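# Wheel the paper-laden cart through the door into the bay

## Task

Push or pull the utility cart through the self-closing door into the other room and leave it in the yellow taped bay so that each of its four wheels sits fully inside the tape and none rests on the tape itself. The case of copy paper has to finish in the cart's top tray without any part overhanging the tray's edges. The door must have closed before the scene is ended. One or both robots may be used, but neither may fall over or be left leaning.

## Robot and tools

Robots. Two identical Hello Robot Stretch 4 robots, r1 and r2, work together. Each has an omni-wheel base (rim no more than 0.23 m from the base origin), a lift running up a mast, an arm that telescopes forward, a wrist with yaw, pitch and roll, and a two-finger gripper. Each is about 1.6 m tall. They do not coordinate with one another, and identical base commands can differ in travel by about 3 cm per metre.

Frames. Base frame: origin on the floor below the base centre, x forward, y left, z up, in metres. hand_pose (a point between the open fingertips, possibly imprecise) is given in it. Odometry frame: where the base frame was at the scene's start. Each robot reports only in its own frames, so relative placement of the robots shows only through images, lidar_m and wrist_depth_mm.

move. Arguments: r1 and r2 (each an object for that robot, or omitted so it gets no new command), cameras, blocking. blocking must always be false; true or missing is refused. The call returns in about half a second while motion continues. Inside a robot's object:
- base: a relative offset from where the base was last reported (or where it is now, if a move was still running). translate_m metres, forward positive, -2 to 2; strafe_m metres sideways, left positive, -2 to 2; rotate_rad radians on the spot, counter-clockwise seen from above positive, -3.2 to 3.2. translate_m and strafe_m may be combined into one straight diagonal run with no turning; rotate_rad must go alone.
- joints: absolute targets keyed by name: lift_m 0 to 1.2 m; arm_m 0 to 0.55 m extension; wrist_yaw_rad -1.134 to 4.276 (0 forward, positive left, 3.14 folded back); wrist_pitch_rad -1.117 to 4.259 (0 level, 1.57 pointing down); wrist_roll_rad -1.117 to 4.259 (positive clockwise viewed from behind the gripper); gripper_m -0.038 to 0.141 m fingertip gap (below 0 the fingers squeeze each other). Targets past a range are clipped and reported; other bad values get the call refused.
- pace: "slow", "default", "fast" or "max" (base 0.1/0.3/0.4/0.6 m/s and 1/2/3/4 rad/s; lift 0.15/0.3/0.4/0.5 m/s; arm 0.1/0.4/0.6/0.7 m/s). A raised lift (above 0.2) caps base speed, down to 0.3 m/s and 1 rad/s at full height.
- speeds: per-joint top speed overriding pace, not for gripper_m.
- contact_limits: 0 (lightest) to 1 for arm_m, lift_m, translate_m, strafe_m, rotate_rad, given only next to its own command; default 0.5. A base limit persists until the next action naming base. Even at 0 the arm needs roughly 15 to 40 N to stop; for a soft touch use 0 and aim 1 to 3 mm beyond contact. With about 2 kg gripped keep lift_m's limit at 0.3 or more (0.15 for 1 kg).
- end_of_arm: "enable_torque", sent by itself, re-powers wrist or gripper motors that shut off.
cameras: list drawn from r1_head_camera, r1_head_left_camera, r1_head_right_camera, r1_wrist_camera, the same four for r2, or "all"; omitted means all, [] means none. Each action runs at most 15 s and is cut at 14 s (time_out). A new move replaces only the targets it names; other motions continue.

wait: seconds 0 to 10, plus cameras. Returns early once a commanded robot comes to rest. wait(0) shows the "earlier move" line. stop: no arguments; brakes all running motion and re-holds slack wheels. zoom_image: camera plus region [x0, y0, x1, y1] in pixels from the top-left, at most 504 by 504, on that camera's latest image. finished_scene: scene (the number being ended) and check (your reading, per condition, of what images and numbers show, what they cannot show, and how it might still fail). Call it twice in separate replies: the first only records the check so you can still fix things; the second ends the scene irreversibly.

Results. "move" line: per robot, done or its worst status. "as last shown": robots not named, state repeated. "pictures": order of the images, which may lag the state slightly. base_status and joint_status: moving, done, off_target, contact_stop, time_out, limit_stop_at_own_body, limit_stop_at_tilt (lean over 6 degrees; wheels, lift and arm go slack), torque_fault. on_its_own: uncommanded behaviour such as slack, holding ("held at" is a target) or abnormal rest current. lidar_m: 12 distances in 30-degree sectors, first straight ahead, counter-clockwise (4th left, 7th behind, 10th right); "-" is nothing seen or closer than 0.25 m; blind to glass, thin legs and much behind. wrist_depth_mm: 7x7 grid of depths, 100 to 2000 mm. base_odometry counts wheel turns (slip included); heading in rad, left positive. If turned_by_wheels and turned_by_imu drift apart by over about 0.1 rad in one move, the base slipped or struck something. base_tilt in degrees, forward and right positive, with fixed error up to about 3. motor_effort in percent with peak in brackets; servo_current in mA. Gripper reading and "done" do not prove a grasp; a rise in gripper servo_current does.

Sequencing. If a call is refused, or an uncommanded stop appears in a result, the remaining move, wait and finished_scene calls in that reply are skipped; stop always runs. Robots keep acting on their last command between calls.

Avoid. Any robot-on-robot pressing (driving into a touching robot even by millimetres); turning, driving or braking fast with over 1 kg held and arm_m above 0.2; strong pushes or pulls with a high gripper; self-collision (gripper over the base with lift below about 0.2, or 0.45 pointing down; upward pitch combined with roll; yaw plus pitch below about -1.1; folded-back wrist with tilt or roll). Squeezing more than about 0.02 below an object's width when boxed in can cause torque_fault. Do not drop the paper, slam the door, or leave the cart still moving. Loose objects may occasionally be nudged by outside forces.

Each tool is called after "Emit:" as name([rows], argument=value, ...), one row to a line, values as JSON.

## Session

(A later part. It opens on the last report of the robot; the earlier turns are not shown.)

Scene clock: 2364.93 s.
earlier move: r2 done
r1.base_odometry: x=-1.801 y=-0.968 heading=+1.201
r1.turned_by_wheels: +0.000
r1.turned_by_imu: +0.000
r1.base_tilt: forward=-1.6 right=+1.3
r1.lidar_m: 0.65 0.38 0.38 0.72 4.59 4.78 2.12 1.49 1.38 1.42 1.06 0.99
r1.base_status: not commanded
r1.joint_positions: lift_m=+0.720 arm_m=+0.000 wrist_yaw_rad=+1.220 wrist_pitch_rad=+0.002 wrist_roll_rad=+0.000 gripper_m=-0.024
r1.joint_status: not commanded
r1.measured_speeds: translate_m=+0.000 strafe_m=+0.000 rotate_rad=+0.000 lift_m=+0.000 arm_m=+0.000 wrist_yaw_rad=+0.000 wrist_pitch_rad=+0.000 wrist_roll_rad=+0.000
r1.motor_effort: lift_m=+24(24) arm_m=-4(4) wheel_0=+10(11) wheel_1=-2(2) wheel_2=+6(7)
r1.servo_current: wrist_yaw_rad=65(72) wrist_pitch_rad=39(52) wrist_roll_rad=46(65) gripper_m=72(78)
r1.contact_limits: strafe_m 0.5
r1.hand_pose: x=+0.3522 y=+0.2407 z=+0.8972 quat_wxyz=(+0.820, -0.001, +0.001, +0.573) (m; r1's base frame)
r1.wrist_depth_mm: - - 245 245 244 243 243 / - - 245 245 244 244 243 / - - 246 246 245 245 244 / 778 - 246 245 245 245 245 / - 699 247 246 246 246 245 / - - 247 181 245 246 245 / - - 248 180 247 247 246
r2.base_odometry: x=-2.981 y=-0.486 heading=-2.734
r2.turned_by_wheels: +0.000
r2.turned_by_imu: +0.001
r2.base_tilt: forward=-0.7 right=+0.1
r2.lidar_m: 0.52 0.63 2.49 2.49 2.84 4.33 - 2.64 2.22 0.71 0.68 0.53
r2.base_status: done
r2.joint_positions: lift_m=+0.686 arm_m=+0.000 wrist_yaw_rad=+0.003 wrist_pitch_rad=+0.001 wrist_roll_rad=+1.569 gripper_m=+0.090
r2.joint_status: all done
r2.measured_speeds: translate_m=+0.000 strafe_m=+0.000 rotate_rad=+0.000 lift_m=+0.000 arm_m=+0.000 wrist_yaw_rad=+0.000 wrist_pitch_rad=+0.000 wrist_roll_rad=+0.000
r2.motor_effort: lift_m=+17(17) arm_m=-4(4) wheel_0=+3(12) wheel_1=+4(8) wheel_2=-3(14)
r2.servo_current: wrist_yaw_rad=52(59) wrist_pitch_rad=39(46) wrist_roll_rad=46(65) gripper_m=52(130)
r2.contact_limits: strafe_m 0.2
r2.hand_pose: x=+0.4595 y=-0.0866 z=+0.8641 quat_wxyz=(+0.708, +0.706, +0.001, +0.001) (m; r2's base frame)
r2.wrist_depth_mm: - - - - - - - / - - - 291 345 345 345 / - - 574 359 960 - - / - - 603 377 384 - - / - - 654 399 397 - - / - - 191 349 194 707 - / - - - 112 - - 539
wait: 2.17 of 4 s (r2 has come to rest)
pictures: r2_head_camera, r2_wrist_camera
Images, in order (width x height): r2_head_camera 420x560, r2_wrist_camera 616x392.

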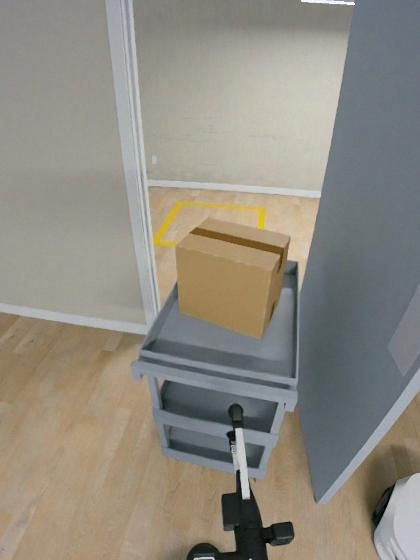

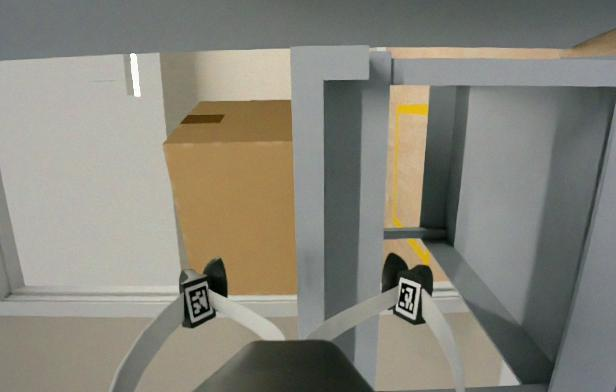

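Emit:
move(r2={"base": {"translate_m": 0.12, "strafe_m": -0.01}, "contact_limits": {"strafe_m": 0.15}, "pace": "slow"}, blocking=false, cameras=[])

Emit:
wait(seconds=4, cameras=["r2_head_camera", "r2_wrist_camera"])

Emit:
zoom_image(camera="r2_head_camera", region=[110, 380, 350, 500])

Scene clock: 2377.77 s.
move: r2 moving
r1.base_odometry: x=-1.801 y=-0.968 heading=+1.201
r1.turned_by_wheels: +0.000
r1.turned_by_imu: +0.000
r1.base_tilt: forward=-1.6 right=+1.2
r1.lidar_m: 0.64 0.35 0.39 0.72 4.57 4.77 2.09 1.44 1.40 1.44 1.03 0.98
r1.base_status: not commanded
r1.joint_positions: lift_m=+0.720 arm_m=+0.000 wrist_yaw_rad=+1.220 wrist_pitch_rad=+0.002 wrist_roll_rad=+0.000 gripper_m=-0.024
r1.joint_status: not commanded
r1.measured_speeds: translate_m=+0.000 strafe_m=+0.000 rotate_rad=+0.000 lift_m=+0.000 arm_m=+0.000 wrist_yaw_rad=+0.000 wrist_pitch_rad=+0.000 wrist_roll_rad=+0.000
r1.motor_effort: lift_m=+24(24) arm_m=-4(4) wheel_0=+10(11) wheel_1=-2(2) wheel_2=+6(7)
r1.servo_current: wrist_yaw_rad=52(72) wrist_pitch_rad=46(46) wrist_roll_rad=39(65) gripper_m=65(72)
r1.contact_limits: strafe_m 0.5
r1.hand_pose: x=+0.3522 y=+0.2407 z=+0.8972 quat_wxyz=(+0.820, -0.001, +0.001, +0.573) (m; r1's base frame)
r1.wrist_depth_mm: - - 244 244 244 243 242 / - - 245 244 244 244 244 / - - 246 245 245 244 244 / 820 - 247 246 245 244 244 / - 699 247 247 246 245 245 / - - 247 181 246 246 246 / - - 248 180 246 246 246
r2.base_odometry: x=-2.992 y=-0.490 heading=-2.734
r2.turned_by_wheels: +0.000
r2.turned_by_imu: +0.001
r2.base_tilt: forward=-0.7 right=+0.1
r2.lidar_m: 0.51 0.62 2.50 2.49 2.81 4.33 - 2.66 2.24 0.71 0.67 0.51
r2.base_status: translate_m moving; strafe_m moving
r2.joint_positions: lift_m=+0.686 arm_m=+0.000 wrist_yaw_rad=+0.003 wrist_pitch_rad=+0.001 wrist_roll_rad=+1.569 gripper_m=+0.090
r2.joint_status: not commanded
r2.measured_speeds: translate_m=+0.048 strafe_m=-0.004 rotate_rad=+0.001 lift_m=+0.000 arm_m=+0.000 wrist_yaw_rad=+0.000 wrist_pitch_rad=+0.000 wrist_roll_rad=+0.000
r2.motor_effort: lift_m=+17(17) arm_m=-3(4) wheel_0=+7(8) wheel_1=+4(7) wheel_2=-10(10)
r2.servo_current: wrist_yaw_rad=52(59) wrist_pitch_rad=39(46) wrist_roll_rad=52(52) gripper_m=52(59)
r2.contact_limits: strafe_m 0.15
r2.hand_pose: x=+0.4595 y=-0.0866 z=+0.8641 quat_wxyz=(+0.708, +0.706, +0.001, +0.001) (m; r2's base frame)
r2.wrist_depth_mm: - - - - - - - / - - - 281 336 336 - / - - 564 345 917 - - / - - 597 362 373 - - / - - 640 387 387 - - / - - 191 340 194 - - / - - - 112 - - 544
pictures: none
No camera images: "cameras" was empty.

Scene clock: 2379.73 s.
earlier move: r2 done
r1.base_odometry: x=-1.801 y=-0.968 heading=+1.201
r1.turned_by_wheels: +0.000
r1.turned_by_imu: +0.000
r1.base_tilt: forward=-1.6 right=+1.2
r1.lidar_m: 0.63 0.33 0.37 0.66 4.55 4.77 2.09 1.46 1.35 1.42 1.04 0.97
r1.base_status: not commanded
r1.joint_positions: lift_m=+0.720 arm_m=+0.000 wrist_yaw_rad=+1.220 wrist_pitch_rad=+0.002 wrist_roll_rad=+0.000 gripper_m=-0.024
r1.joint_status: not commanded
r1.measured_speeds: translate_m=+0.000 strafe_m=+0.000 rotate_rad=+0.000 lift_m=+0.000 arm_m=+0.000 wrist_yaw_rad=+0.000 wrist_pitch_rad=+0.000 wrist_roll_rad=+0.000
r1.motor_effort: lift_m=+24(24) arm_m=-4(4) wheel_0=+10(11) wheel_1=-2(2) wheel_2=+6(7)
r1.servo_current: wrist_yaw_rad=46(72) wrist_pitch_rad=33(52) wrist_roll_rad=39(72) gripper_m=72(72)
r1.contact_limits: strafe_m 0.5
r1.hand_pose: x=+0.3522 y=+0.2407 z=+0.8972 quat_wxyz=(+0.820, -0.001, +0.001, +0.573) (m; r1's base frame)
r1.wrist_depth_mm: - - 245 245 244 243 243 / - - 246 245 244 244 244 / - - 246 245 245 245 244 / 723 759 247 246 245 245 245 / - - 246 246 245 245 245 / - - 247 181 246 246 245 / - - 248 180 247 247 247
r2.base_odometry: x=-3.095 y=-0.525 heading=-2.733
r2.turned_by_wheels: +0.000
r2.turned_by_imu: +0.001
r2.base_tilt: forward=-0.7 right=+0.1
r2.lidar_m: 0.44 0.53 2.46 2.45 2.81 4.40 - 2.67 2.24 0.67 0.59 0.42
r2.base_status: done
r2.joint_positions: lift_m=+0.686 arm_m=+0.000 wrist_yaw_rad=+0.003 wrist_pitch_rad=+0.001 wrist_roll_rad=+1.569 gripper_m=+0.090
r2.joint_status: not commanded
r2.measured_speeds: translate_m=+0.000 strafe_m=+0.000 rotate_rad=+0.000 lift_m=+0.000 arm_m=+0.000 wrist_yaw_rad=+0.000 wrist_pitch_rad=+0.000 wrist_roll_rad=+0.000
r2.motor_effort: lift_m=+17(17) arm_m=-3(4) wheel_0=+3(8) wheel_1=+5(7) wheel_2=-4(11)
r2.servo_current: wrist_yaw_rad=46(59) wrist_pitch_rad=39(46) wrist_roll_rad=59(59) gripper_m=52(59)
r2.contact_limits: strafe_m 0.15
r2.hand_pose: x=+0.4595 y=-0.0866 z=+0.8641 quat_wxyz=(+0.708, +0.706, +0.001, +0.001) (m; r2's base frame)
r2.wrist_depth_mm: - - - 167 221 229 - / - - - 172 230 - - / - - 449 184 241 - - / - - 473 193 253 - - / - - 517 204 263 - - / - 569 193 210 215 668 - / - - - 112 - - 530
wait: 1.97 of 4 s (r2 has come to rest)
pictures: r2_head_camera, r2_wrist_camera
Images, in order (width x height): r2_head_camera 420x560, r2_wrist_camera 616x392.

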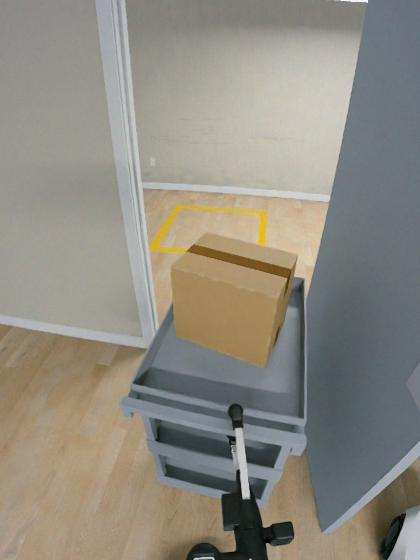

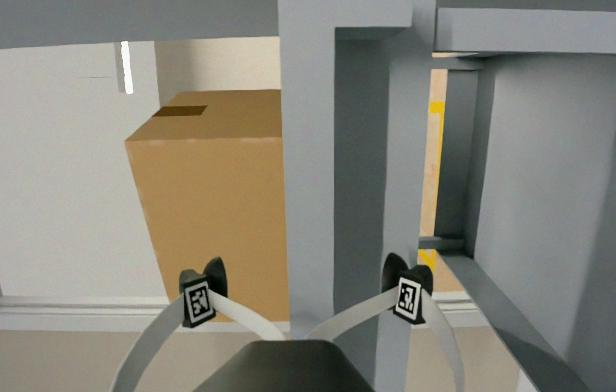

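Scaled by 2.100 from the camera's 420x560 image, which has a finer 1200x1600 frame.

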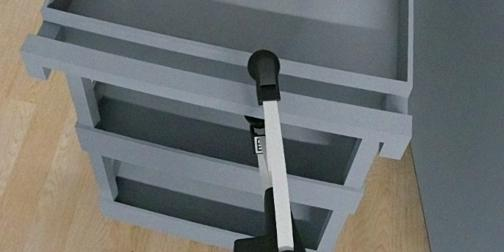

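Emit:
move(r2={"base": {"translate_m": 0.03, "strafe_m": -0.002}, "contact_limits": {"strafe_m": 0.15}, "pace": "slow"}, blocking=false, cameras=[])

Emit:
wait(seconds=3, cameras=[])

Emit:
move(r2={"joints": {"gripper_m": -0.024}}, blocking=false, cameras=[])

Emit:
wait(seconds=4, cameras=["r2_head_camera", "r2_wrist_camera"])

Emit:
zoom_image(camera="r2_head_camera", region=[110, 380, 350, 500])

Scene clock: 2396.27 s.
move: r2 moving
r1.base_odometry: x=-1.801 y=-0.968 heading=+1.201
r1.turned_by_wheels: +0.000
r1.turned_by_imu: +0.000
r1.base_tilt: forward=-1.6 right=+1.3
r1.lidar_m: 0.63 0.35 0.36 0.69 4.54 4.76 2.10 1.48 1.38 1.44 1.04 0.98
r1.base_status: not commanded
r1.joint_positions: lift_m=+0.720 arm_m=+0.000 wrist_yaw_rad=+1.220 wrist_pitch_rad=+0.002 wrist_roll_rad=+0.000 gripper_m=-0.024
r1.joint_status: not commanded
r1.measured_speeds: translate_m=+0.000 strafe_m=+0.000 rotate_rad=+0.000 lift_m=+0.000 arm_m=+0.000 wrist_yaw_rad=+0.000 wrist_pitch_rad=+0.000 wrist_roll_rad=+0.000
r1.motor_effort: lift_m=+24(24) arm_m=-4(4) wheel_0=+10(11) wheel_1=-1(2) wheel_2=+6(6)
r1.servo_current: wrist_yaw_rad=65(65) wrist_pitch_rad=39(52) wrist_roll_rad=65(65) gripper_m=72(78)
r1.contact_limits: strafe_m 0.5
r1.hand_pose: x=+0.3522 y=+0.2407 z=+0.8972 quat_wxyz=(+0.820, -0.001, +0.001, +0.573) (m; r1's base frame)
r1.wrist_depth_mm: - - 245 244 243 243 242 / - - 246 244 244 244 244 / - - 246 245 245 244 244 / 707 759 247 246 245 246 245 / - - 248 246 246 245 244 / - - 247 181 247 245 245 / - - 248 180 247 247 246
r2.base_odometry: x=-3.106 y=-0.529 heading=-2.733
r2.turned_by_wheels: +0.000
r2.turned_by_imu: +0.001
r2.base_tilt: forward=-0.7 right=+0.1
r2.lidar_m: 0.44 0.47 2.48 2.45 2.82 4.45 - 2.69 2.22 0.68 0.58 0.40
r2.base_status: translate_m moving; strafe_m moving
r2.joint_positions: lift_m=+0.686 arm_m=+0.000 wrist_yaw_rad=+0.003 wrist_pitch_rad=+0.001 wrist_roll_rad=+1.569 gripper_m=+0.090
r2.joint_status: not commanded
r2.measured_speeds: translate_m=+0.049 strafe_m=-0.003 rotate_rad=+0.002 lift_m=+0.000 arm_m=+0.000 wrist_yaw_rad=+0.000 wrist_pitch_rad=+0.000 wrist_roll_rad=+0.000
r2.motor_effort: lift_m=+17(17) arm_m=-3(4) wheel_0=+8(9) wheel_1=+6(7) wheel_2=-11(11)
r2.servo_current: wrist_yaw_rad=52(59) wrist_pitch_rad=46(46) wrist_roll_rad=46(59) gripper_m=46(59)
r2.contact_limits: strafe_m 0.15
r2.hand_pose: x=+0.4595 y=-0.0866 z=+0.8641 quat_wxyz=(+0.708, +0.706, +0.001, +0.001) (m; r2's base frame)
r2.wrist_depth_mm: - - - 155 211 216 216 / - - - 164 220 - - / - - 442 171 230 - - / - - 466 180 241 - - / - - 504 190 252 831 - / - - 193 197 202 661 - / - - - 112 - - 525
pictures: none
No camera images: "cameras" was empty.

Scene clock: 2397.13 s.
earlier move: r2 done
r1.base_odometry: x=-1.801 y=-0.968 heading=+1.201
r1.turned_by_wheels: +0.000
r1.turned_by_imu: +0.000
r1.base_tilt: forward=-1.6 right=+1.2
r1.lidar_m: 0.65 0.35 0.37 0.68 4.56 4.74 2.10 1.47 1.39 1.42 1.04 0.97
r1.base_status: not commanded
r1.joint_positions: lift_m=+0.720 arm_m=+0.000 wrist_yaw_rad=+1.220 wrist_pitch_rad=+0.002 wrist_roll_rad=+0.000 gripper_m=-0.024
r1.joint_status: not commanded
r1.measured_speeds: translate_m=+0.000 strafe_m=+0.000 rotate_rad=+0.000 lift_m=+0.000 arm_m=+0.000 wrist_yaw_rad=+0.000 wrist_pitch_rad=+0.000 wrist_roll_rad=+0.000
r1.motor_effort: lift_m=+24(24) arm_m=-4(4) wheel_0=+10(11) wheel_1=-1(2) wheel_2=+6(6)
r1.servo_current: wrist_yaw_rad=46(65) wrist_pitch_rad=39(52) wrist_roll_rad=46(65) gripper_m=72(78)
r1.contact_limits: strafe_m 0.5
r1.hand_pose: x=+0.3522 y=+0.2407 z=+0.8972 quat_wxyz=(+0.820, -0.001, +0.001, +0.573) (m; r1's base frame)
r1.wrist_depth_mm: - - 245 244 244 244 243 / - - 246 245 244 244 243 / - - 246 245 245 244 243 / 683 768 247 246 245 245 245 / - - 247 246 246 245 245 / - - 247 181 246 247 246 / - - 249 180 247 246 246
r2.base_odometry: x=-3.123 y=-0.535 heading=-2.733
r2.turned_by_wheels: +0.000
r2.turned_by_imu: +0.000
r2.base_tilt: forward=-0.7 right=+0.1
r2.lidar_m: 0.42 0.46 2.48 2.46 2.80 4.47 - 2.69 2.24 0.67 0.59 0.37
r2.base_status: done
r2.joint_positions: lift_m=+0.686 arm_m=+0.000 wrist_yaw_rad=+0.001 wrist_pitch_rad=+0.001 wrist_roll_rad=+1.569 gripper_m=+0.090
r2.joint_status: not commanded
r2.measured_speeds: translate_m=+0.000 strafe_m=+0.000 rotate_rad=+0.000 lift_m=+0.000 arm_m=+0.000 wrist_yaw_rad=+0.000 wrist_pitch_rad=+0.000 wrist_roll_rad=+0.000
r2.motor_effort: lift_m=+17(17) arm_m=-3(4) wheel_0=+5(9) wheel_1=+5(7) wheel_2=-9(11)
r2.servo_current: wrist_yaw_rad=39(59) wrist_pitch_rad=39(46) wrist_roll_rad=52(59) gripper_m=52(59)
r2.contact_limits: strafe_m 0.15
r2.hand_pose: x=+0.4593 y=-0.0873 z=+0.8641 quat_wxyz=(+0.708, +0.706, +0.000, +0.000) (m; r2's base frame)
r2.wrist_depth_mm: - - - 148 204 208 - / - - - 155 211 - - / - 459 430 160 221 - - / - 466 452 167 230 - - / - - 492 177 239 - - / - - 196 185 195 707 - / - - - 112 - - 535
wait: 0.87 of 3 s (r2 has come to rest)
pictures: none
No camera images: "cameras" was empty.

Scene clock: 2397.63 s.
move: r2 moving
r1.base_odometry: x=-1.801 y=-0.968 heading=+1.201
r1.turned_by_wheels: +0.000
r1.turned_by_imu: +0.000
r1.base_tilt: forward=-1.6 right=+1.3
r1.lidar_m: 0.63 0.36 0.35 0.68 4.56 4.78 2.09 1.47 1.37 1.43 1.03 0.98
r1.base_status: not commanded
r1.joint_positions: lift_m=+0.720 arm_m=+0.000 wrist_yaw_rad=+1.220 wrist_pitch_rad=+0.002 wrist_roll_rad=+0.000 gripper_m=-0.024
r1.joint_status: not commanded
r1.measured_speeds: translate_m=+0.000 strafe_m=+0.000 rotate_rad=+0.000 lift_m=+0.000 arm_m=+0.000 wrist_yaw_rad=+0.000 wrist_pitch_rad=+0.000 wrist_roll_rad=+0.000
r1.motor_effort: lift_m=+24(24) arm_m=-4(4) wheel_0=+10(11) wheel_1=-1(2) wheel_2=+6(7)
r1.servo_current: wrist_yaw_rad=33(65) wrist_pitch_rad=52(52) wrist_roll_rad=39(59) gripper_m=72(78)
r1.contact_limits: strafe_m 0.5
r1.hand_pose: x=+0.3522 y=+0.2407 z=+0.8972 quat_wxyz=(+0.820, -0.001, +0.001, +0.573) (m; r1's base frame)
r1.wrist_depth_mm: - - 245 244 244 244 243 / - - 245 245 244 244 244 / - - 246 246 244 245 244 / 683 759 247 246 246 244 245 / - - 248 246 246 245 245 / - - 248 181 246 246 246 / - - 248 180 247 247 245
r2.base_odometry: x=-3.123 y=-0.535 heading=-2.733
r2.turned_by_wheels: +0.000
r2.turned_by_imu: +0.000
r2.base_tilt: forward=-0.7 right=+0.1
r2.lidar_m: 0.41 0.49 2.47 2.48 2.80 4.47 - 2.70 2.24 0.68 0.57 0.41
r2.base_status: not commanded
r2.joint_positions: lift_m=+0.686 arm_m=+0.000 wrist_yaw_rad=+0.001 wrist_pitch_rad=+0.001 wrist_roll_rad=+1.569 gripper_m=+0.072
r2.joint_status: gripper_m moving
r2.measured_speeds: translate_m=+0.000 strafe_m=+0.000 rotate_rad=+0.000 lift_m=+0.000 arm_m=+0.000 wrist_yaw_rad=+0.000 wrist_pitch_rad=+0.010 wrist_roll_rad=+0.000
r2.motor_effort: lift_m=+17(17) arm_m=-3(4) wheel_0=+5(6) wheel_1=+6(6) wheel_2=-9(9)
r2.servo_current: wrist_yaw_rad=46(52) wrist_pitch_rad=39(46) wrist_roll_rad=52(59) gripper_m=150(150)
r2.contact_limits: strafe_m 0.15
r2.hand_pose: x=+0.4593 y=-0.0873 z=+0.8639 quat_wxyz=(+0.708, +0.706, +0.001, +0.000) (m; r2's base frame)
r2.wrist_depth_mm: - - - 148 203 208 - / - - - 156 212 - - / - 455 433 161 221 - - / - 466 452 171 231 - - / - - 484 177 241 - - / - - 195 185 200 707 - / - - - 112 - - 525
pictures: none
No camera images: "cameras" was empty.

Scene clock: 2398.97 s.
earlier move: r2 done
r1.base_odometry: x=-1.801 y=-0.968 heading=+1.201
r1.turned_by_wheels: +0.000
r1.turned_by_imu: +0.000
r1.base_tilt: forward=-1.6 right=+1.3
r1.lidar_m: 0.64 0.35 0.38 0.69 4.53 4.79 2.13 1.49 1.39 1.45 1.07 0.99
r1.base_status: not commanded
r1.joint_positions: lift_m=+0.720 arm_m=+0.000 wrist_yaw_rad=+1.220 wrist_pitch_rad=+0.002 wrist_roll_rad=+0.000 gripper_m=-0.024
r1.joint_status: not commanded
r1.measured_speeds: translate_m=+0.000 strafe_m=+0.000 rotate_rad=+0.000 lift_m=+0.000 arm_m=+0.000 wrist_yaw_rad=+0.000 wrist_pitch_rad=+0.000 wrist_roll_rad=+0.000
r1.motor_effort: lift_m=+24(24) arm_m=-4(4) wheel_0=+10(11) wheel_1=-2(2) wheel_2=+6(7)
r1.servo_current: wrist_yaw_rad=59(65) wrist_pitch_rad=39(52) wrist_roll_rad=33(65) gripper_m=72(78)
r1.contact_limits: strafe_m 0.5
r1.hand_pose: x=+0.3522 y=+0.2407 z=+0.8972 quat_wxyz=(+0.820, -0.001, +0.001, +0.573) (m; r1's base frame)
r1.wrist_depth_mm: - - 246 244 244 243 242 / - - 246 245 244 244 244 / - - 246 245 246 245 244 / 676 768 247 245 246 245 245 / - - 247 246 247 245 246 / - - 246 181 246 246 246 / - - 248 180 247 246 245
r2.base_odometry: x=-3.123 y=-0.535 heading=-2.733
r2.turned_by_wheels: +0.000
r2.turned_by_imu: +0.001
r2.base_tilt: forward=-0.6 right=+0.0
r2.lidar_m: 0.44 0.46 2.43 2.46 2.80 4.47 - 2.66 2.27 0.69 0.58 0.38
r2.base_status: not commanded
r2.joint_positions: lift_m=+0.686 arm_m=+0.000 wrist_yaw_rad=+0.002 wrist_pitch_rad=+0.001 wrist_roll_rad=+1.569 gripper_m=-0.022
r2.joint_status: all done
r2.measured_speeds: translate_m=+0.000 strafe_m=+0.000 rotate_rad=+0.000 lift_m=+0.000 arm_m=+0.000 wrist_yaw_rad=+0.000 wrist_pitch_rad=+0.000 wrist_roll_rad=+0.000
r2.motor_effort: lift_m=+17(17) arm_m=-3(4) wheel_0=+3(6) wheel_1=+5(6) wheel_2=-1(9)
r2.servo_current: wrist_yaw_rad=52(59) wrist_pitch_rad=33(46) wrist_roll_rad=52(59) gripper_m=117(267)
r2.contact_limits: strafe_m 0.15
r2.hand_pose: x=+0.4595 y=-0.0869 z=+0.8639 quat_wxyz=(+0.708, +0.706, +0.001, +0.000) (m; r2's base frame)
r2.wrist_depth_mm: - - - 137 192 196 - / - - - 142 200 - - / - 424 418 150 210 - - / - 455 445 159 220 - - / - - 484 166 231 - - / - - 186 173 181 - - / - - - 112 - - 517
wait: 1.33 of 4 s (r2 has come to rest)
pictures: r2_head_camera, r2_wrist_camera
Images, in order (width x height): r2_head_camera 420x560, r2_wrist_camera 616x392.

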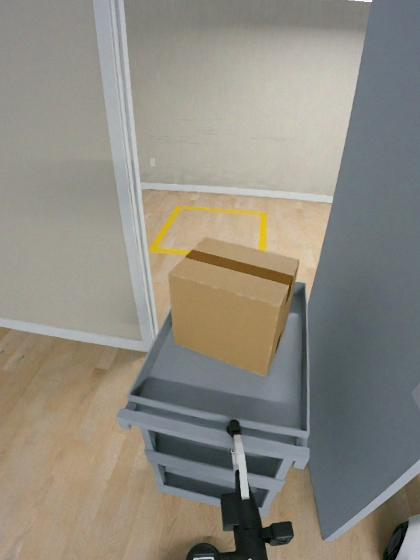

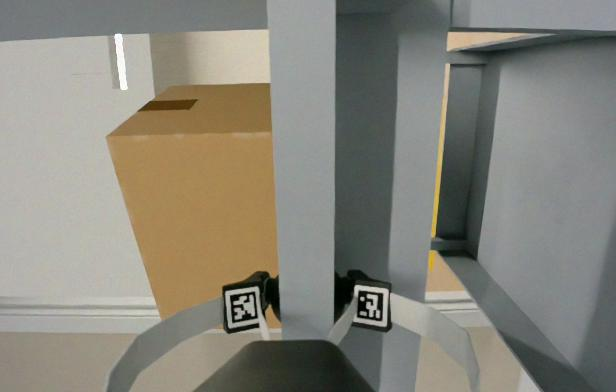

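Scaled by 2.100 from the camera's 420x560 image, which has a finer 1200x1600 frame.

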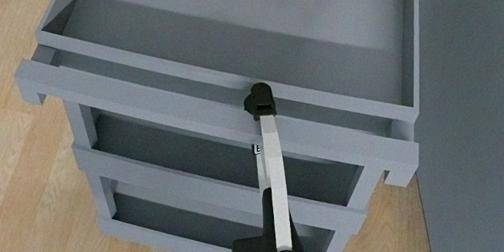

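Emit:
move(r2={"base": {"translate_m": 0.244, "strafe_m": -0.056}, "contact_limits": {"strafe_m": 0.4}}, blocking=false, cameras=[])

Emit:
wait(seconds=4, cameras=["r2_head_camera"])

Emit:
zoom_image(camera="r2_head_camera", region=[110, 380, 350, 500])

Scene clock: 2412.97 s.
move: r2 moving
r1.base_odometry: x=-1.801 y=-0.968 heading=+1.201
r1.turned_by_wheels: +0.000
r1.turned_by_imu: +0.000
r1.base_tilt: forward=-1.6 right=+1.2
r1.lidar_m: 0.63 0.36 0.38 0.66 4.54 4.74 2.11 1.50 1.39 1.44 1.04 0.97
r1.base_status: not commanded
r1.joint_positions: lift_m=+0.720 arm_m=+0.000 wrist_yaw_rad=+1.220 wrist_pitch_rad=+0.002 wrist_roll_rad=+0.000 gripper_m=-0.024
r1.joint_status: not commanded
r1.measured_speeds: translate_m=+0.000 strafe_m=+0.000 rotate_rad=+0.000 lift_m=+0.000 arm_m=+0.000 wrist_yaw_rad=+0.000 wrist_pitch_rad=+0.000 wrist_roll_rad=+0.000
r1.motor_effort: lift_m=+24(24) arm_m=-4(4) wheel_0=+10(11) wheel_1=-1(2) wheel_2=+6(6)
r1.servo_current: wrist_yaw_rad=46(65) wrist_pitch_rad=39(46) wrist_roll_rad=46(52) gripper_m=72(72)
r1.contact_limits: strafe_m 0.5
r1.hand_pose: x=+0.3522 y=+0.2407 z=+0.8972 quat_wxyz=(+0.820, -0.001, +0.001, +0.573) (m; r1's base frame)
r1.wrist_depth_mm: - - 245 244 244 243 243 / - - 246 245 245 243 243 / - - 246 245 244 244 245 / 647 759 247 246 245 245 245 / - - 246 246 246 246 245 / 668 - 247 181 246 246 245 / 661 - 248 180 247 246 246
r2.base_odometry: x=-3.154 y=-0.540 heading=-2.733
r2.turned_by_wheels: +0.000
r2.turned_by_imu: +0.006
r2.base_tilt: forward=-0.7 right=+0.1
r2.lidar_m: 0.40 0.46 2.41 2.48 2.83 4.48 - 2.67 2.23 0.66 0.56 0.38
r2.base_status: translate_m moving; strafe_m moving
r2.joint_positions: lift_m=+0.686 arm_m=+0.000 wrist_yaw_rad=-0.003 wrist_pitch_rad=+0.002 wrist_roll_rad=+1.569 gripper_m=-0.023
r2.joint_status: not commanded
r2.measured_speeds: translate_m=+0.123 strafe_m=-0.037 rotate_rad=+0.002 lift_m=+0.000 arm_m=+0.000 wrist_yaw_rad=-0.005 wrist_pitch_rad=+0.000 wrist_roll_rad=+0.000
r2.motor_effort: lift_m=+17(17) arm_m=+5(5) wheel_0=+11(18) wheel_1=+6(10) wheel_2=-19(21)
r2.servo_current: wrist_yaw_rad=39(59) wrist_pitch_rad=39(46) wrist_roll_rad=39(59) gripper_m=78(111)
r2.contact_limits: strafe_m 0.4
r2.hand_pose: x=+0.4590 y=-0.0883 z=+0.8637 quat_wxyz=(+0.708, +0.706, -0.001, -0.002) (m; r2's base frame)
r2.wrist_depth_mm: - - - 137 193 199 - / - - - 143 200 - - / - 415 418 148 209 - - / - 439 436 156 218 - - / - - 473 162 227 - - / - - 186 170 182 715 - / - - - 112 248 - 530
pictures: none
No camera images: "cameras" was empty.

Scene clock: 2414.73 s.
earlier move: r2 done
r1.base_odometry: x=-1.801 y=-0.968 heading=+1.201
r1.turned_by_wheels: +0.000
r1.turned_by_imu: +0.000
r1.base_tilt: forward=-1.6 right=+1.3
r1.lidar_m: 0.64 0.34 0.38 0.64 4.52 4.77 2.08 1.47 1.38 1.44 1.05 0.97
r1.base_status: not commanded
r1.joint_positions: lift_m=+0.720 arm_m=+0.000 wrist_yaw_rad=+1.220 wrist_pitch_rad=+0.002 wrist_roll_rad=+0.000 gripper_m=-0.024
r1.joint_status: not commanded
r1.measured_speeds: translate_m=+0.000 strafe_m=+0.000 rotate_rad=+0.000 lift_m=+0.000 arm_m=+0.000 wrist_yaw_rad=+0.000 wrist_pitch_rad=+0.000 wrist_roll_rad=+0.000
r1.motor_effort: lift_m=+24(24) arm_m=-4(4) wheel_0=+11(11) wheel_1=-2(2) wheel_2=+7(7)
r1.servo_current: wrist_yaw_rad=72(72) wrist_pitch_rad=46(52) wrist_roll_rad=39(72) gripper_m=65(78)
r1.contact_limits: strafe_m 0.5
r1.hand_pose: x=+0.3522 y=+0.2407 z=+0.8972 quat_wxyz=(+0.820, -0.001, +0.001, +0.573) (m; r1's base frame)
r1.wrist_depth_mm: - 609 245 245 244 244 243 / - 615 245 246 244 244 244 / - 609 245 245 246 244 244 / - 585 247 246 245 245 244 / - 609 248 247 246 246 246 / - 621 247 181 246 246 245 / - 609 248 180 246 246 246
r2.base_odometry: x=-3.369 y=-0.580 heading=-2.732
r2.turned_by_wheels: +0.001
r2.turned_by_imu: +0.002
r2.base_tilt: forward=-0.6 right=+0.1
r2.lidar_m: 0.40 0.44 2.01 2.45 2.82 4.66 - 2.68 0.68 0.42 0.41 0.37
r2.base_status: done
r2.joint_positions: lift_m=+0.686 arm_m=+0.000 wrist_yaw_rad=+0.003 wrist_pitch_rad=+0.003 wrist_roll_rad=+1.569 gripper_m=-0.023
r2.joint_status: not commanded
r2.measured_speeds: translate_m=+0.000 strafe_m=+0.000 rotate_rad=+0.000 lift_m=+0.000 arm_m=+0.000 wrist_yaw_rad=+0.000 wrist_pitch_rad=+0.000 wrist_roll_rad=+0.000
r2.motor_effort: lift_m=+17(18) arm_m=+4(5) wheel_0=+7(18) wheel_1=+5(10) wheel_2=-2(23)
r2.servo_current: wrist_yaw_rad=52(65) wrist_pitch_rad=39(52) wrist_roll_rad=33(59) gripper_m=72(111)
r2.contact_limits: strafe_m 0.4
r2.hand_pose: x=+0.4595 y=-0.0865 z=+0.8634 quat_wxyz=(+0.708, +0.706, +0.002, +0.000) (m; r2's base frame)
r2.wrist_depth_mm: - - - 139 195 201 - / - - - 144 202 - - / - 459 421 150 211 - - / - 439 436 158 219 - - / - 488 473 164 229 - - / - - 187 171 182 691 - / - - - 112 249 - 535
wait: 1.77 of 4 s (r2 has come to rest)
pictures: r2_head_camera
Images, in order (width x height): r2_head_camera 420x560.

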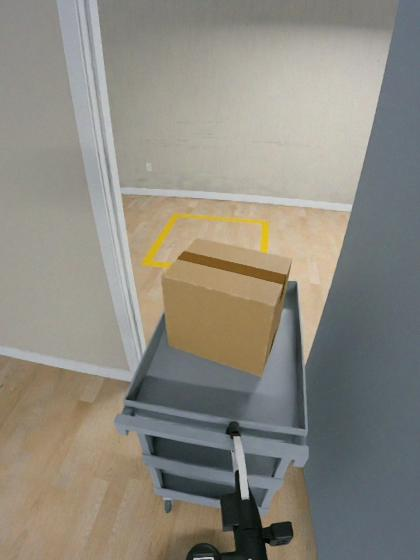

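Scaled by 2.100 from the camera's 420x560 image, which has a finer 1200x1600 frame.

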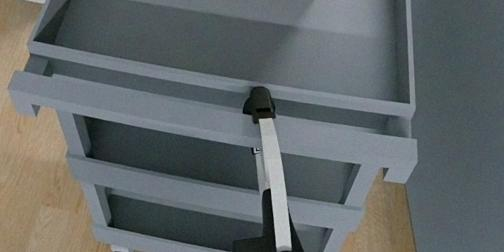

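Emit:
move(r2={"base": {"translate_m": 0.297, "strafe_m": -0.042}, "contact_limits": {"strafe_m": 0.4}}, blocking=false, cameras=[])

Emit:
wait(seconds=4, cameras=["r2_head_camera"])

Emit:
zoom_image(camera="r2_head_camera", region=[110, 380, 350, 500])

Scene clock: 2428.13 s.
move: r2 moving
r1.base_odometry: x=-1.801 y=-0.968 heading=+1.201
r1.turned_by_wheels: +0.000
r1.turned_by_imu: +0.000
r1.base_tilt: forward=-1.6 right=+1.2
r1.lidar_m: 0.65 0.37 0.39 0.70 4.58 4.75 2.09 1.48 1.36 1.44 1.05 0.99
r1.base_status: not commanded
r1.joint_positions: lift_m=+0.720 arm_m=+0.000 wrist_yaw_rad=+1.220 wrist_pitch_rad=+0.002 wrist_roll_rad=+0.000 gripper_m=-0.024
r1.joint_status: not commanded
r1.measured_speeds: translate_m=+0.000 strafe_m=+0.000 rotate_rad=+0.000 lift_m=+0.000 arm_m=+0.000 wrist_yaw_rad=+0.000 wrist_pitch_rad=+0.000 wrist_roll_rad=+0.000
r1.motor_effort: lift_m=+24(24) arm_m=-4(4) wheel_0=+10(11) wheel_1=-2(2) wheel_2=+6(6)
r1.servo_current: wrist_yaw_rad=46(65) wrist_pitch_rad=39(52) wrist_roll_rad=52(65) gripper_m=72(78)
r1.contact_limits: strafe_m 0.5
r1.hand_pose: x=+0.3522 y=+0.2407 z=+0.8972 quat_wxyz=(+0.820, -0.001, +0.001, +0.573) (m; r1's base frame)
r1.wrist_depth_mm: - 609 245 244 244 243 243 / - 609 246 245 244 244 243 / - 609 245 245 245 244 244 / - 580 246 246 245 245 245 / - 615 247 246 246 245 245 / - 621 247 181 246 246 245 / - 615 248 180 247 246 246
r2.base_odometry: x=-3.399 y=-0.589 heading=-2.732
r2.turned_by_wheels: +0.000
r2.turned_by_imu: +0.001
r2.base_tilt: forward=-0.7 right=+0.1
r2.lidar_m: 0.40 0.44 1.99 2.47 2.79 4.67 - 2.66 0.66 0.43 0.42 0.39
r2.base_status: translate_m moving; strafe_m moving
r2.joint_positions: lift_m=+0.686 arm_m=+0.000 wrist_yaw_rad=+0.003 wrist_pitch_rad=+0.003 wrist_roll_rad=+1.569 gripper_m=-0.023
r2.joint_status: not commanded
r2.measured_speeds: translate_m=+0.122 strafe_m=-0.016 rotate_rad=+0.001 lift_m=+0.000 arm_m=+0.000 wrist_yaw_rad=+0.000 wrist_pitch_rad=+0.000 wrist_roll_rad=+0.000
r2.motor_effort: lift_m=+17(18) arm_m=+4(5) wheel_0=+15(16) wheel_1=+6(9) wheel_2=-15(16)
r2.servo_current: wrist_yaw_rad=52(52) wrist_pitch_rad=46(52) wrist_roll_rad=46(59) gripper_m=78(78)
r2.contact_limits: strafe_m 0.4
r2.hand_pose: x=+0.4595 y=-0.0865 z=+0.8634 quat_wxyz=(+0.708, +0.706, +0.002, +0.000) (m; r2's base frame)
r2.wrist_depth_mm: - - - 140 196 202 - / - - - 145 204 - - / - 473 427 150 211 - - / - 442 433 157 220 - - / - - 473 164 228 - - / - - 186 171 182 707 - / - - - 112 246 - 544
pictures: none
No camera images: "cameras" was empty.

Scene clock: 2430.10 s.
earlier move: r2 done
r1.base_odometry: x=-1.801 y=-0.968 heading=+1.201
r1.turned_by_wheels: +0.000
r1.turned_by_imu: +0.000
r1.base_tilt: forward=-1.6 right=+1.3
r1.lidar_m: 0.62 0.35 0.39 3.41 4.57 4.77 2.09 1.46 1.39 1.43 1.06 0.95
r1.base_status: not commanded
r1.joint_positions: lift_m=+0.720 arm_m=+0.000 wrist_yaw_rad=+1.220 wrist_pitch_rad=+0.002 wrist_roll_rad=+0.000 gripper_m=-0.024
r1.joint_status: not commanded
r1.measured_speeds: translate_m=+0.000 strafe_m=+0.000 rotate_rad=+0.000 lift_m=+0.000 arm_m=+0.000 wrist_yaw_rad=+0.000 wrist_pitch_rad=+0.000 wrist_roll_rad=+0.000
r1.motor_effort: lift_m=+24(24) arm_m=-4(4) wheel_0=+10(11) wheel_1=-1(2) wheel_2=+6(7)
r1.servo_current: wrist_yaw_rad=39(72) wrist_pitch_rad=46(52) wrist_roll_rad=46(65) gripper_m=72(78)
r1.contact_limits: strafe_m 0.5
r1.hand_pose: x=+0.3522 y=+0.2407 z=+0.8972 quat_wxyz=(+0.820, -0.001, +0.001, +0.573) (m; r1's base frame)
r1.wrist_depth_mm: - - 246 244 243 243 243 / - - 245 245 244 244 244 / - - 246 245 245 245 245 / - - 247 246 246 245 244 / - - 247 246 247 246 245 / - - 247 181 246 246 246 / - - 248 180 247 247 245
r2.base_odometry: x=-3.658 y=-0.660 heading=-2.732
r2.turned_by_wheels: +0.000
r2.turned_by_imu: +0.000
r2.base_tilt: forward=-0.7 right=+0.1
r2.lidar_m: 0.39 0.42 1.48 2.43 2.76 4.62 - 2.69 0.41 0.36 0.41 0.37
r2.base_status: done
r2.joint_positions: lift_m=+0.686 arm_m=+0.000 wrist_yaw_rad=+0.003 wrist_pitch_rad=+0.003 wrist_roll_rad=+1.569 gripper_m=-0.023
r2.joint_status: not commanded
r2.measured_speeds: translate_m=+0.000 strafe_m=+0.000 rotate_rad=+0.000 lift_m=+0.000 arm_m=+0.000 wrist_yaw_rad=+0.000 wrist_pitch_rad=+0.000 wrist_roll_rad=+0.000
r2.motor_effort: lift_m=+17(18) arm_m=+4(5) wheel_0=+4(16) wheel_1=+3(9) wheel_2=-4(17)
r2.servo_current: wrist_yaw_rad=39(65) wrist_pitch_rad=46(52) wrist_roll_rad=46(59) gripper_m=78(78)
r2.contact_limits: strafe_m 0.4
r2.hand_pose: x=+0.4595 y=-0.0867 z=+0.8634 quat_wxyz=(+0.708, +0.706, +0.002, +0.000) (m; r2's base frame)
r2.wrist_depth_mm: - - - 153 211 216 216 / - - - 156 214 1756 - / - - 521 159 220 - - / - 436 436 165 225 - - / - 473 459 169 230 - - / - - 187 172 182 - - / - - - 112 243 1756 -
wait: 1.97 of 4 s (r2 has come to rest)
pictures: r2_head_camera
Images, in order (width x height): r2_head_camera 420x560.

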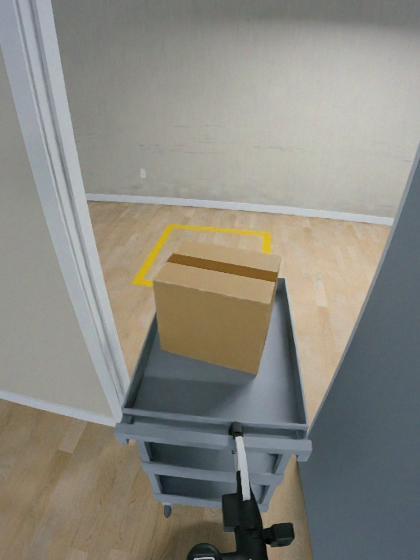

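Scaled by 2.100 from the camera's 420x560 image, which has a finer 1200x1600 frame.

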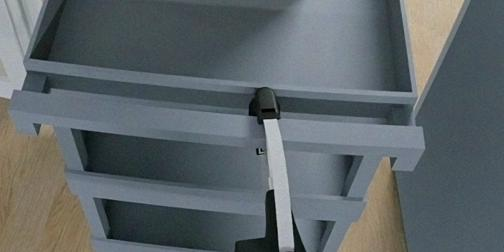

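Emit:
move(r2={"base": {"translate_m": 0.249, "strafe_m": 0.022}, "contact_limits": {"strafe_m": 0.4}}, blocking=false, cameras=[])

Emit:
wait(seconds=4, cameras=["r2_head_camera"])

Emit:
zoom_image(camera="r2_head_camera", region=[110, 380, 350, 500])

Scene clock: 2449.10 s.
move: r2 moving
r1.base_odometry: x=-1.801 y=-0.968 heading=+1.201
r1.turned_by_wheels: +0.000
r1.turned_by_imu: +0.000
r1.base_tilt: forward=-1.6 right=+1.3
r1.lidar_m: 0.65 0.35 0.35 3.42 4.58 4.77 2.13 1.45 1.40 1.41 1.04 0.98
r1.base_status: not commanded
r1.joint_positions: lift_m=+0.720 arm_m=+0.000 wrist_yaw_rad=+1.220 wrist_pitch_rad=+0.002 wrist_roll_rad=+0.000 gripper_m=-0.024
r1.joint_status: not commanded
r1.measured_speeds: translate_m=+0.000 strafe_m=+0.000 rotate_rad=+0.000 lift_m=+0.000 arm_m=+0.000 wrist_yaw_rad=+0.000 wrist_pitch_rad=+0.000 wrist_roll_rad=+0.000
r1.motor_effort: lift_m=+24(24) arm_m=-4(4) wheel_0=+10(11) wheel_1=-2(2) wheel_2=+6(6)
r1.servo_current: wrist_yaw_rad=59(65) wrist_pitch_rad=46(46) wrist_roll_rad=59(59) gripper_m=72(78)
r1.contact_limits: strafe_m 0.5
r1.hand_pose: x=+0.3522 y=+0.2407 z=+0.8972 quat_wxyz=(+0.820, -0.001, +0.001, +0.573) (m; r1's base frame)
r1.wrist_depth_mm: - - 245 244 243 243 243 / - - 246 245 244 244 243 / - - 246 245 245 245 245 / - - 247 246 245 244 244 / - - 247 246 246 246 245 / - - 247 181 246 246 246 / - - 248 180 247 246 246
r2.base_odometry: x=-3.685 y=-0.675 heading=-2.732
r2.turned_by_wheels: +0.000
r2.turned_by_imu: +0.000
r2.base_tilt: forward=-0.7 right=+0.1
r2.lidar_m: 0.37 0.45 1.41 2.44 2.78 4.59 - 2.72 0.38 0.38 0.42 0.40
r2.base_status: translate_m moving; strafe_m moving
r2.joint_positions: lift_m=+0.686 arm_m=+0.000 wrist_yaw_rad=-0.002 wrist_pitch_rad=+0.003 wrist_roll_rad=+1.569 gripper_m=-0.023
r2.joint_status: not commanded
r2.measured_speeds: translate_m=+0.120 strafe_m=+0.012 rotate_rad=-0.003 lift_m=+0.000 arm_m=+0.000 wrist_yaw_rad=-0.020 wrist_pitch_rad=+0.000 wrist_roll_rad=+0.000
r2.motor_effort: lift_m=+17(18) arm_m=+4(5) wheel_0=+7(11) wheel_1=+7(9) wheel_2=-18(18)
r2.servo_current: wrist_yaw_rad=52(59) wrist_pitch_rad=39(46) wrist_roll_rad=52(59) gripper_m=72(72)
r2.contact_limits: strafe_m 0.4
r2.hand_pose: x=+0.4590 y=-0.0881 z=+0.8634 quat_wxyz=(+0.708, +0.706, +0.000, -0.002) (m; r2's base frame)
r2.wrist_depth_mm: - - - 154 211 218 219 / - - - 158 216 1708 - / - - 549 160 221 - - / - 433 430 165 226 - - / - 469 459 168 230 - - / - - 186 172 183 - - / - - - 112 240 - -
pictures: none
No camera images: "cameras" was empty.

Scene clock: 2450.87 s.
earlier move: r2 done
r1.base_odometry: x=-1.801 y=-0.968 heading=+1.201
r1.turned_by_wheels: +0.000
r1.turned_by_imu: +0.000
r1.base_tilt: forward=-1.6 right=+1.2
r1.lidar_m: 0.64 0.36 0.39 3.42 4.58 4.77 2.12 1.47 1.39 1.42 1.04 0.98
r1.base_status: not commanded
r1.joint_positions: lift_m=+0.720 arm_m=+0.000 wrist_yaw_rad=+1.220 wrist_pitch_rad=+0.002 wrist_roll_rad=+0.000 gripper_m=-0.024
r1.joint_status: not commanded
r1.measured_speeds: translate_m=+0.000 strafe_m=+0.000 rotate_rad=+0.000 lift_m=+0.000 arm_m=+0.000 wrist_yaw_rad=+0.000 wrist_pitch_rad=+0.000 wrist_roll_rad=+0.000
r1.motor_effort: lift_m=+24(24) arm_m=-4(4) wheel_0=+10(11) wheel_1=-1(2) wheel_2=+6(7)
r1.servo_current: wrist_yaw_rad=59(72) wrist_pitch_rad=46(46) wrist_roll_rad=59(72) gripper_m=78(78)
r1.contact_limits: strafe_m 0.5
r1.hand_pose: x=+0.3522 y=+0.2407 z=+0.8972 quat_wxyz=(+0.820, -0.001, +0.001, +0.573) (m; r1's base frame)
r1.wrist_depth_mm: - - 245 244 244 243 243 / - - 245 245 245 244 243 / - - 246 245 245 244 243 / - - 247 246 245 245 244 / - - 246 246 246 246 246 / - - 247 181 247 246 245 / - - 249 180 247 246 246
r2.base_odometry: x=-3.877 y=-0.779 heading=-2.732
r2.turned_by_wheels: +0.001
r2.turned_by_imu: +0.000
r2.base_tilt: forward=-0.7 right=+0.1
r2.lidar_m: 0.38 0.43 1.03 2.37 2.68 4.45 - 0.59 0.46 0.41 0.47 0.39
r2.base_status: done
r2.joint_positions: lift_m=+0.686 arm_m=+0.000 wrist_yaw_rad=-0.005 wrist_pitch_rad=+0.003 wrist_roll_rad=+1.569 gripper_m=-0.023
r2.joint_status: not commanded
r2.measured_speeds: translate_m=+0.000 strafe_m=+0.000 rotate_rad=+0.000 lift_m=+0.000 arm_m=+0.000 wrist_yaw_rad=+0.000 wrist_pitch_rad=+0.000 wrist_roll_rad=+0.000
r2.motor_effort: lift_m=+17(18) arm_m=+4(5) wheel_0=+3(11) wheel_1=+4(9) wheel_2=-5(21)
r2.servo_current: wrist_yaw_rad=52(65) wrist_pitch_rad=39(46) wrist_roll_rad=39(59) gripper_m=72(78)
r2.contact_limits: strafe_m 0.4
r2.hand_pose: x=+0.4589 y=-0.0888 z=+0.8634 quat_wxyz=(+0.708, +0.706, -0.001, -0.003) (m; r2's base frame)
r2.wrist_depth_mm: - - - 152 208 214 220 / - - - 156 214 - - / - - 500 159 220 - - / - 436 436 165 224 - - / - 473 462 169 231 - - / - - 187 173 181 - - / - - 530 112 243 1808 -
wait: 1.77 of 4 s (r2 has come to rest)
pictures: r2_head_camera
Images, in order (width x height): r2_head_camera 420x560.

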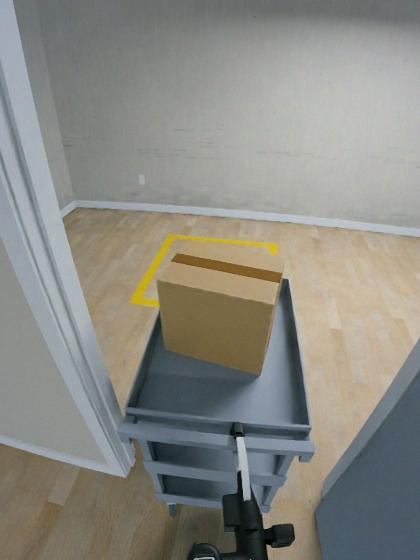

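Scaled by 2.100 from the camera's 420x560 image, which has a finer 1200x1600 frame.

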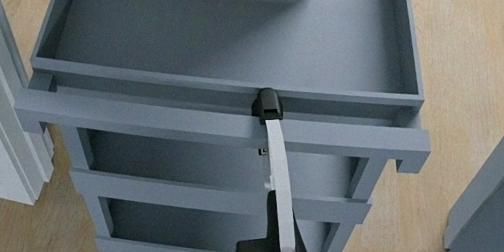

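Emit:
move(r2={"base": {"translate_m": 0.246, "strafe_m": -0.048}, "contact_limits": {"strafe_m": 0.4}}, blocking=false, cameras=[])

Emit:
wait(seconds=4, cameras=["r2_head_camera"])

Emit:
zoom_image(camera="r2_head_camera", region=[110, 380, 350, 500])

Scene clock: 2464.30 s.
move: r2 moving
r1.base_odometry: x=-1.801 y=-0.968 heading=+1.201
r1.turned_by_wheels: +0.000
r1.turned_by_imu: +0.000
r1.base_tilt: forward=-1.6 right=+1.3
r1.lidar_m: 0.65 0.34 0.40 3.42 4.56 4.77 2.10 1.44 1.37 1.39 1.06 0.96
r1.base_status: not commanded
r1.joint_positions: lift_m=+0.720 arm_m=+0.000 wrist_yaw_rad=+1.220 wrist_pitch_rad=+0.002 wrist_roll_rad=+0.000 gripper_m=-0.024
r1.joint_status: not commanded
r1.measured_speeds: translate_m=+0.000 strafe_m=+0.000 rotate_rad=+0.000 lift_m=+0.000 arm_m=+0.000 wrist_yaw_rad=+0.000 wrist_pitch_rad=+0.000 wrist_roll_rad=+0.000
r1.motor_effort: lift_m=+24(24) arm_m=-4(4) wheel_0=+10(11) wheel_1=-2(2) wheel_2=+6(6)
r1.servo_current: wrist_yaw_rad=65(65) wrist_pitch_rad=46(52) wrist_roll_rad=52(59) gripper_m=78(78)
r1.contact_limits: strafe_m 0.5
r1.hand_pose: x=+0.3522 y=+0.2407 z=+0.8972 quat_wxyz=(+0.820, -0.001, +0.001, +0.573) (m; r1's base frame)
r1.wrist_depth_mm: - - 245 244 243 243 242 / - - 246 245 244 244 244 / - - 246 246 245 244 244 / - - 246 246 245 244 244 / - - 247 246 246 245 245 / - - 247 181 246 246 246 / - - 248 180 248 246 247
r2.base_odometry: x=-3.908 y=-0.786 heading=-2.731
r2.turned_by_wheels: +0.000
r2.turned_by_imu: +0.001
r2.base_tilt: forward=-0.7 right=+0.1
r2.lidar_m: 0.38 0.44 0.98 2.36 2.73 4.45 - 0.60 0.45 0.41 0.44 0.39
r2.base_status: translate_m moving; strafe_m moving
r2.joint_positions: lift_m=+0.686 arm_m=+0.000 wrist_yaw_rad=-0.002 wrist_pitch_rad=+0.003 wrist_roll_rad=+1.569 gripper_m=-0.023
r2.joint_status: not commanded
r2.measured_speeds: translate_m=+0.119 strafe_m=-0.024 rotate_rad=+0.000 lift_m=+0.000 arm_m=+0.000 wrist_yaw_rad=+0.014 wrist_pitch_rad=+0.000 wrist_roll_rad=+0.000
r2.motor_effort: lift_m=+17(17) arm_m=+4(4) wheel_0=+9(14) wheel_1=+7(8) wheel_2=-15(18)
r2.servo_current: wrist_yaw_rad=52(52) wrist_pitch_rad=46(46) wrist_roll_rad=46(59) gripper_m=72(78)
r2.contact_limits: strafe_m 0.4
r2.hand_pose: x=+0.4590 y=-0.0881 z=+0.8634 quat_wxyz=(+0.708, +0.706, +0.000, -0.002) (m; r2's base frame)
r2.wrist_depth_mm: - - - 150 206 213 216 / - - - 154 211 - - / - - 484 158 218 - - / - 436 433 163 224 - - / - 473 462 167 231 - - / - - 186 172 181 723 - / - - - 112 242 1808 -
pictures: none
No camera images: "cameras" was empty.

Scene clock: 2466.07 s.
earlier move: r2 done
r1.base_odometry: x=-1.801 y=-0.968 heading=+1.201
r1.turned_by_wheels: +0.000
r1.turned_by_imu: +0.000
r1.base_tilt: forward=-1.6 right=+1.2
r1.lidar_m: 0.64 0.37 0.38 3.44 4.54 4.77 2.08 1.48 1.39 1.40 1.05 0.95
r1.base_status: not commanded
r1.joint_positions: lift_m=+0.720 arm_m=+0.000 wrist_yaw_rad=+1.220 wrist_pitch_rad=+0.002 wrist_roll_rad=+0.000 gripper_m=-0.024
r1.joint_status: not commanded
r1.measured_speeds: translate_m=+0.000 strafe_m=+0.000 rotate_rad=+0.000 lift_m=+0.000 arm_m=+0.000 wrist_yaw_rad=+0.000 wrist_pitch_rad=+0.000 wrist_roll_rad=+0.000
r1.motor_effort: lift_m=+24(24) arm_m=-4(4) wheel_0=+10(11) wheel_1=-1(2) wheel_2=+6(6)
r1.servo_current: wrist_yaw_rad=52(78) wrist_pitch_rad=46(52) wrist_roll_rad=33(65) gripper_m=78(78)
r1.contact_limits: strafe_m 0.5
r1.hand_pose: x=+0.3522 y=+0.2407 z=+0.8972 quat_wxyz=(+0.820, -0.001, +0.001, +0.573) (m; r1's base frame)
r1.wrist_depth_mm: - - 246 244 244 244 243 / - - 246 245 244 244 243 / - - 246 246 245 245 244 / - - 247 245 246 245 245 / - - 247 246 245 246 245 / - - 248 181 246 246 245 / - - 248 180 247 245 246
r2.base_odometry: x=-4.122 y=-0.833 heading=-2.731
r2.turned_by_wheels: +0.000
r2.turned_by_imu: +0.002
r2.base_tilt: forward=-0.7 right=+0.0
r2.lidar_m: 0.39 0.43 0.54 2.35 2.67 4.48 - 0.55 0.40 0.39 0.42 0.39
r2.base_status: done
r2.joint_positions: lift_m=+0.686 arm_m=+0.000 wrist_yaw_rad=+0.002 wrist_pitch_rad=+0.003 wrist_roll_rad=+1.569 gripper_m=-0.023
r2.joint_status: not commanded
r2.measured_speeds: translate_m=+0.000 strafe_m=+0.000 rotate_rad=+0.000 lift_m=+0.000 arm_m=+0.000 wrist_yaw_rad=+0.000 wrist_pitch_rad=+0.000 wrist_roll_rad=+0.000
r2.motor_effort: lift_m=+17(18) arm_m=+4(4) wheel_0=+5(17) wheel_1=+4(9) wheel_2=-1(18)
r2.servo_current: wrist_yaw_rad=46(59) wrist_pitch_rad=39(46) wrist_roll_rad=46(59) gripper_m=72(78)
r2.contact_limits: strafe_m 0.4
r2.hand_pose: x=+0.4594 y=-0.0868 z=+0.8634 quat_wxyz=(+0.708, +0.706, +0.002, +0.000) (m; r2's base frame)
r2.wrist_depth_mm: - - - 158 216 222 - / - - - 161 219 1921 - / - - 603 163 224 - - / - 433 427 167 228 - - / - 462 455 170 231 - - / - - 187 174 182 - - / - - 517 112 240 - -
wait: 1.77 of 4 s (r2 has come to rest)
pictures: r2_head_camera
Images, in order (width x height): r2_head_camera 420x560.

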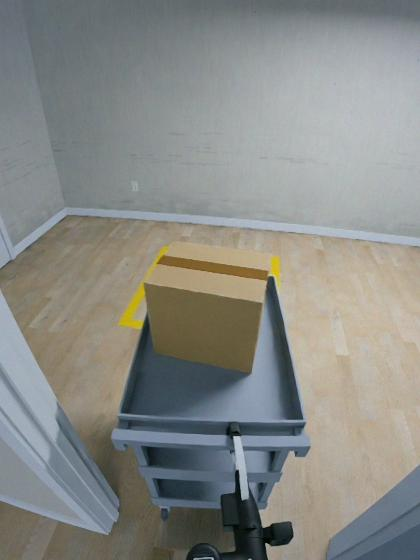

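Scaled by 2.100 from the camera's 420x560 image, which has a finer 1200x1600 frame.

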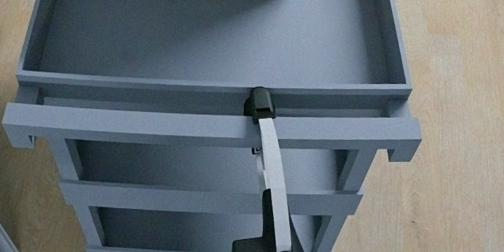

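Emit:
move(blocking=false, cameras=["r2_head_camera"])

Emit:
zoom_image(camera="r2_head_camera", region=[110, 380, 350, 500])

Scene clock: 2496.87 s.
r1.base_odometry: x=-1.801 y=-0.968 heading=+1.201
r1.turned_by_wheels: +0.000
r1.turned_by_imu: +0.000
r1.base_tilt: forward=-1.6 right=+1.3
r1.lidar_m: 0.66 0.36 0.38 3.44 4.54 4.77 2.08 1.45 1.38 1.42 1.04 0.97
r1.base_status: not commanded
r1.joint_positions: lift_m=+0.720 arm_m=+0.000 wrist_yaw_rad=+1.220 wrist_pitch_rad=+0.002 wrist_roll_rad=+0.000 gripper_m=-0.024
r1.joint_status: not commanded
r1.measured_speeds: translate_m=+0.000 strafe_m=+0.000 rotate_rad=+0.000 lift_m=+0.000 arm_m=+0.000 wrist_yaw_rad=+0.000 wrist_pitch_rad=+0.000 wrist_roll_rad=+0.000
r1.motor_effort: lift_m=+24(24) arm_m=-4(4) wheel_0=+10(11) wheel_1=-2(2) wheel_2=+6(6)
r1.servo_current: wrist_yaw_rad=65(78) wrist_pitch_rad=39(52) wrist_roll_rad=46(65) gripper_m=65(78)
r1.contact_limits: strafe_m 0.5
r1.hand_pose: x=+0.3522 y=+0.2407 z=+0.8972 quat_wxyz=(+0.820, -0.001, +0.001, +0.573) (m; r1's base frame)
r1.wrist_depth_mm: - - 245 244 245 243 243 / - - 246 245 244 244 243 / - - 246 245 245 243 244 / - - 247 246 245 245 244 / - - 247 246 246 246 246 / - - 248 181 246 247 246 / - - 248 180 247 246 246
r2.base_odometry: x=-4.122 y=-0.833 heading=-2.731
r2.turned_by_wheels: +0.000
r2.turned_by_imu: +0.000
r2.base_tilt: forward=-0.6 right=+0.0
r2.lidar_m: 0.40 0.44 0.55 2.37 2.67 4.47 - 0.53 0.40 0.38 0.43 0.39
r2.base_status: done
r2.joint_positions: lift_m=+0.686 arm_m=+0.000 wrist_yaw_rad=+0.002 wrist_pitch_rad=+0.003 wrist_roll_rad=+1.569 gripper_m=-0.023
r2.joint_status: not commanded
r2.measured_speeds: translate_m=+0.000 strafe_m=+0.000 rotate_rad=+0.000 lift_m=+0.000 arm_m=+0.000 wrist_yaw_rad=+0.000 wrist_pitch_rad=+0.000 wrist_roll_rad=+0.000
r2.motor_effort: lift_m=+17(18) arm_m=+4(4) wheel_0=+5(17) wheel_1=+4(9) wheel_2=-2(18)
r2.servo_current: wrist_yaw_rad=52(59) wrist_pitch_rad=39(46) wrist_roll_rad=52(59) gripper_m=72(78)
r2.contact_limits: strafe_m 0.4
r2.hand_pose: x=+0.4594 y=-0.0868 z=+0.8634 quat_wxyz=(+0.708, +0.706, +0.002, +0.000) (m; r2's base frame)
r2.wrist_depth_mm: - - - 158 217 223 - / - - - 161 220 1863 - / - - 597 163 223 - - / - 436 433 167 228 - - / - 469 459 170 231 - - / - - 186 173 182 - - / - - 517 112 238 - -
pictures: r2_head_camera
Images, in order (width x height): r2_head_camera 420x560.

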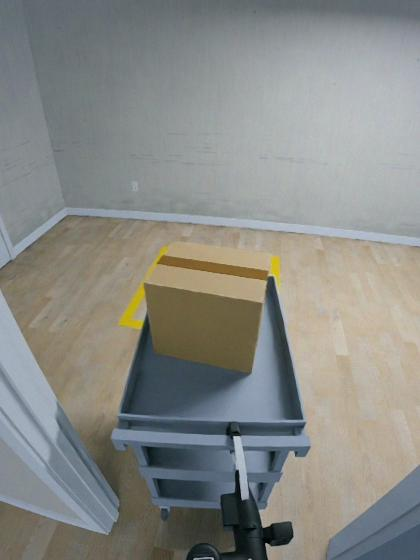

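Scaled by 2.100 from the camera's 420x560 image, which has a finer 1200x1600 frame.

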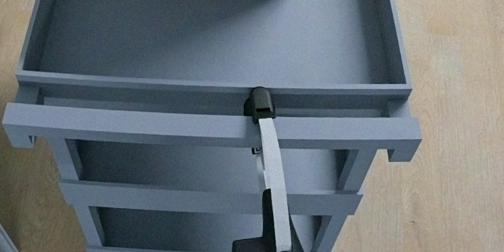

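Emit:
zoom_image(camera="r2_head_camera", region=[100, 230, 340, 350])

Scaled by 2.100 from the camera's 420x560 image, which has a finer 1200x1600 frame.

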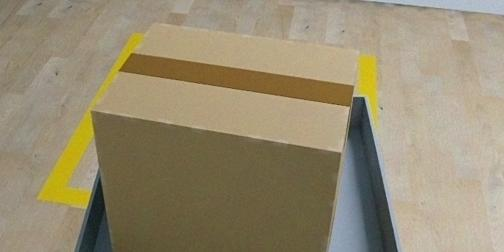

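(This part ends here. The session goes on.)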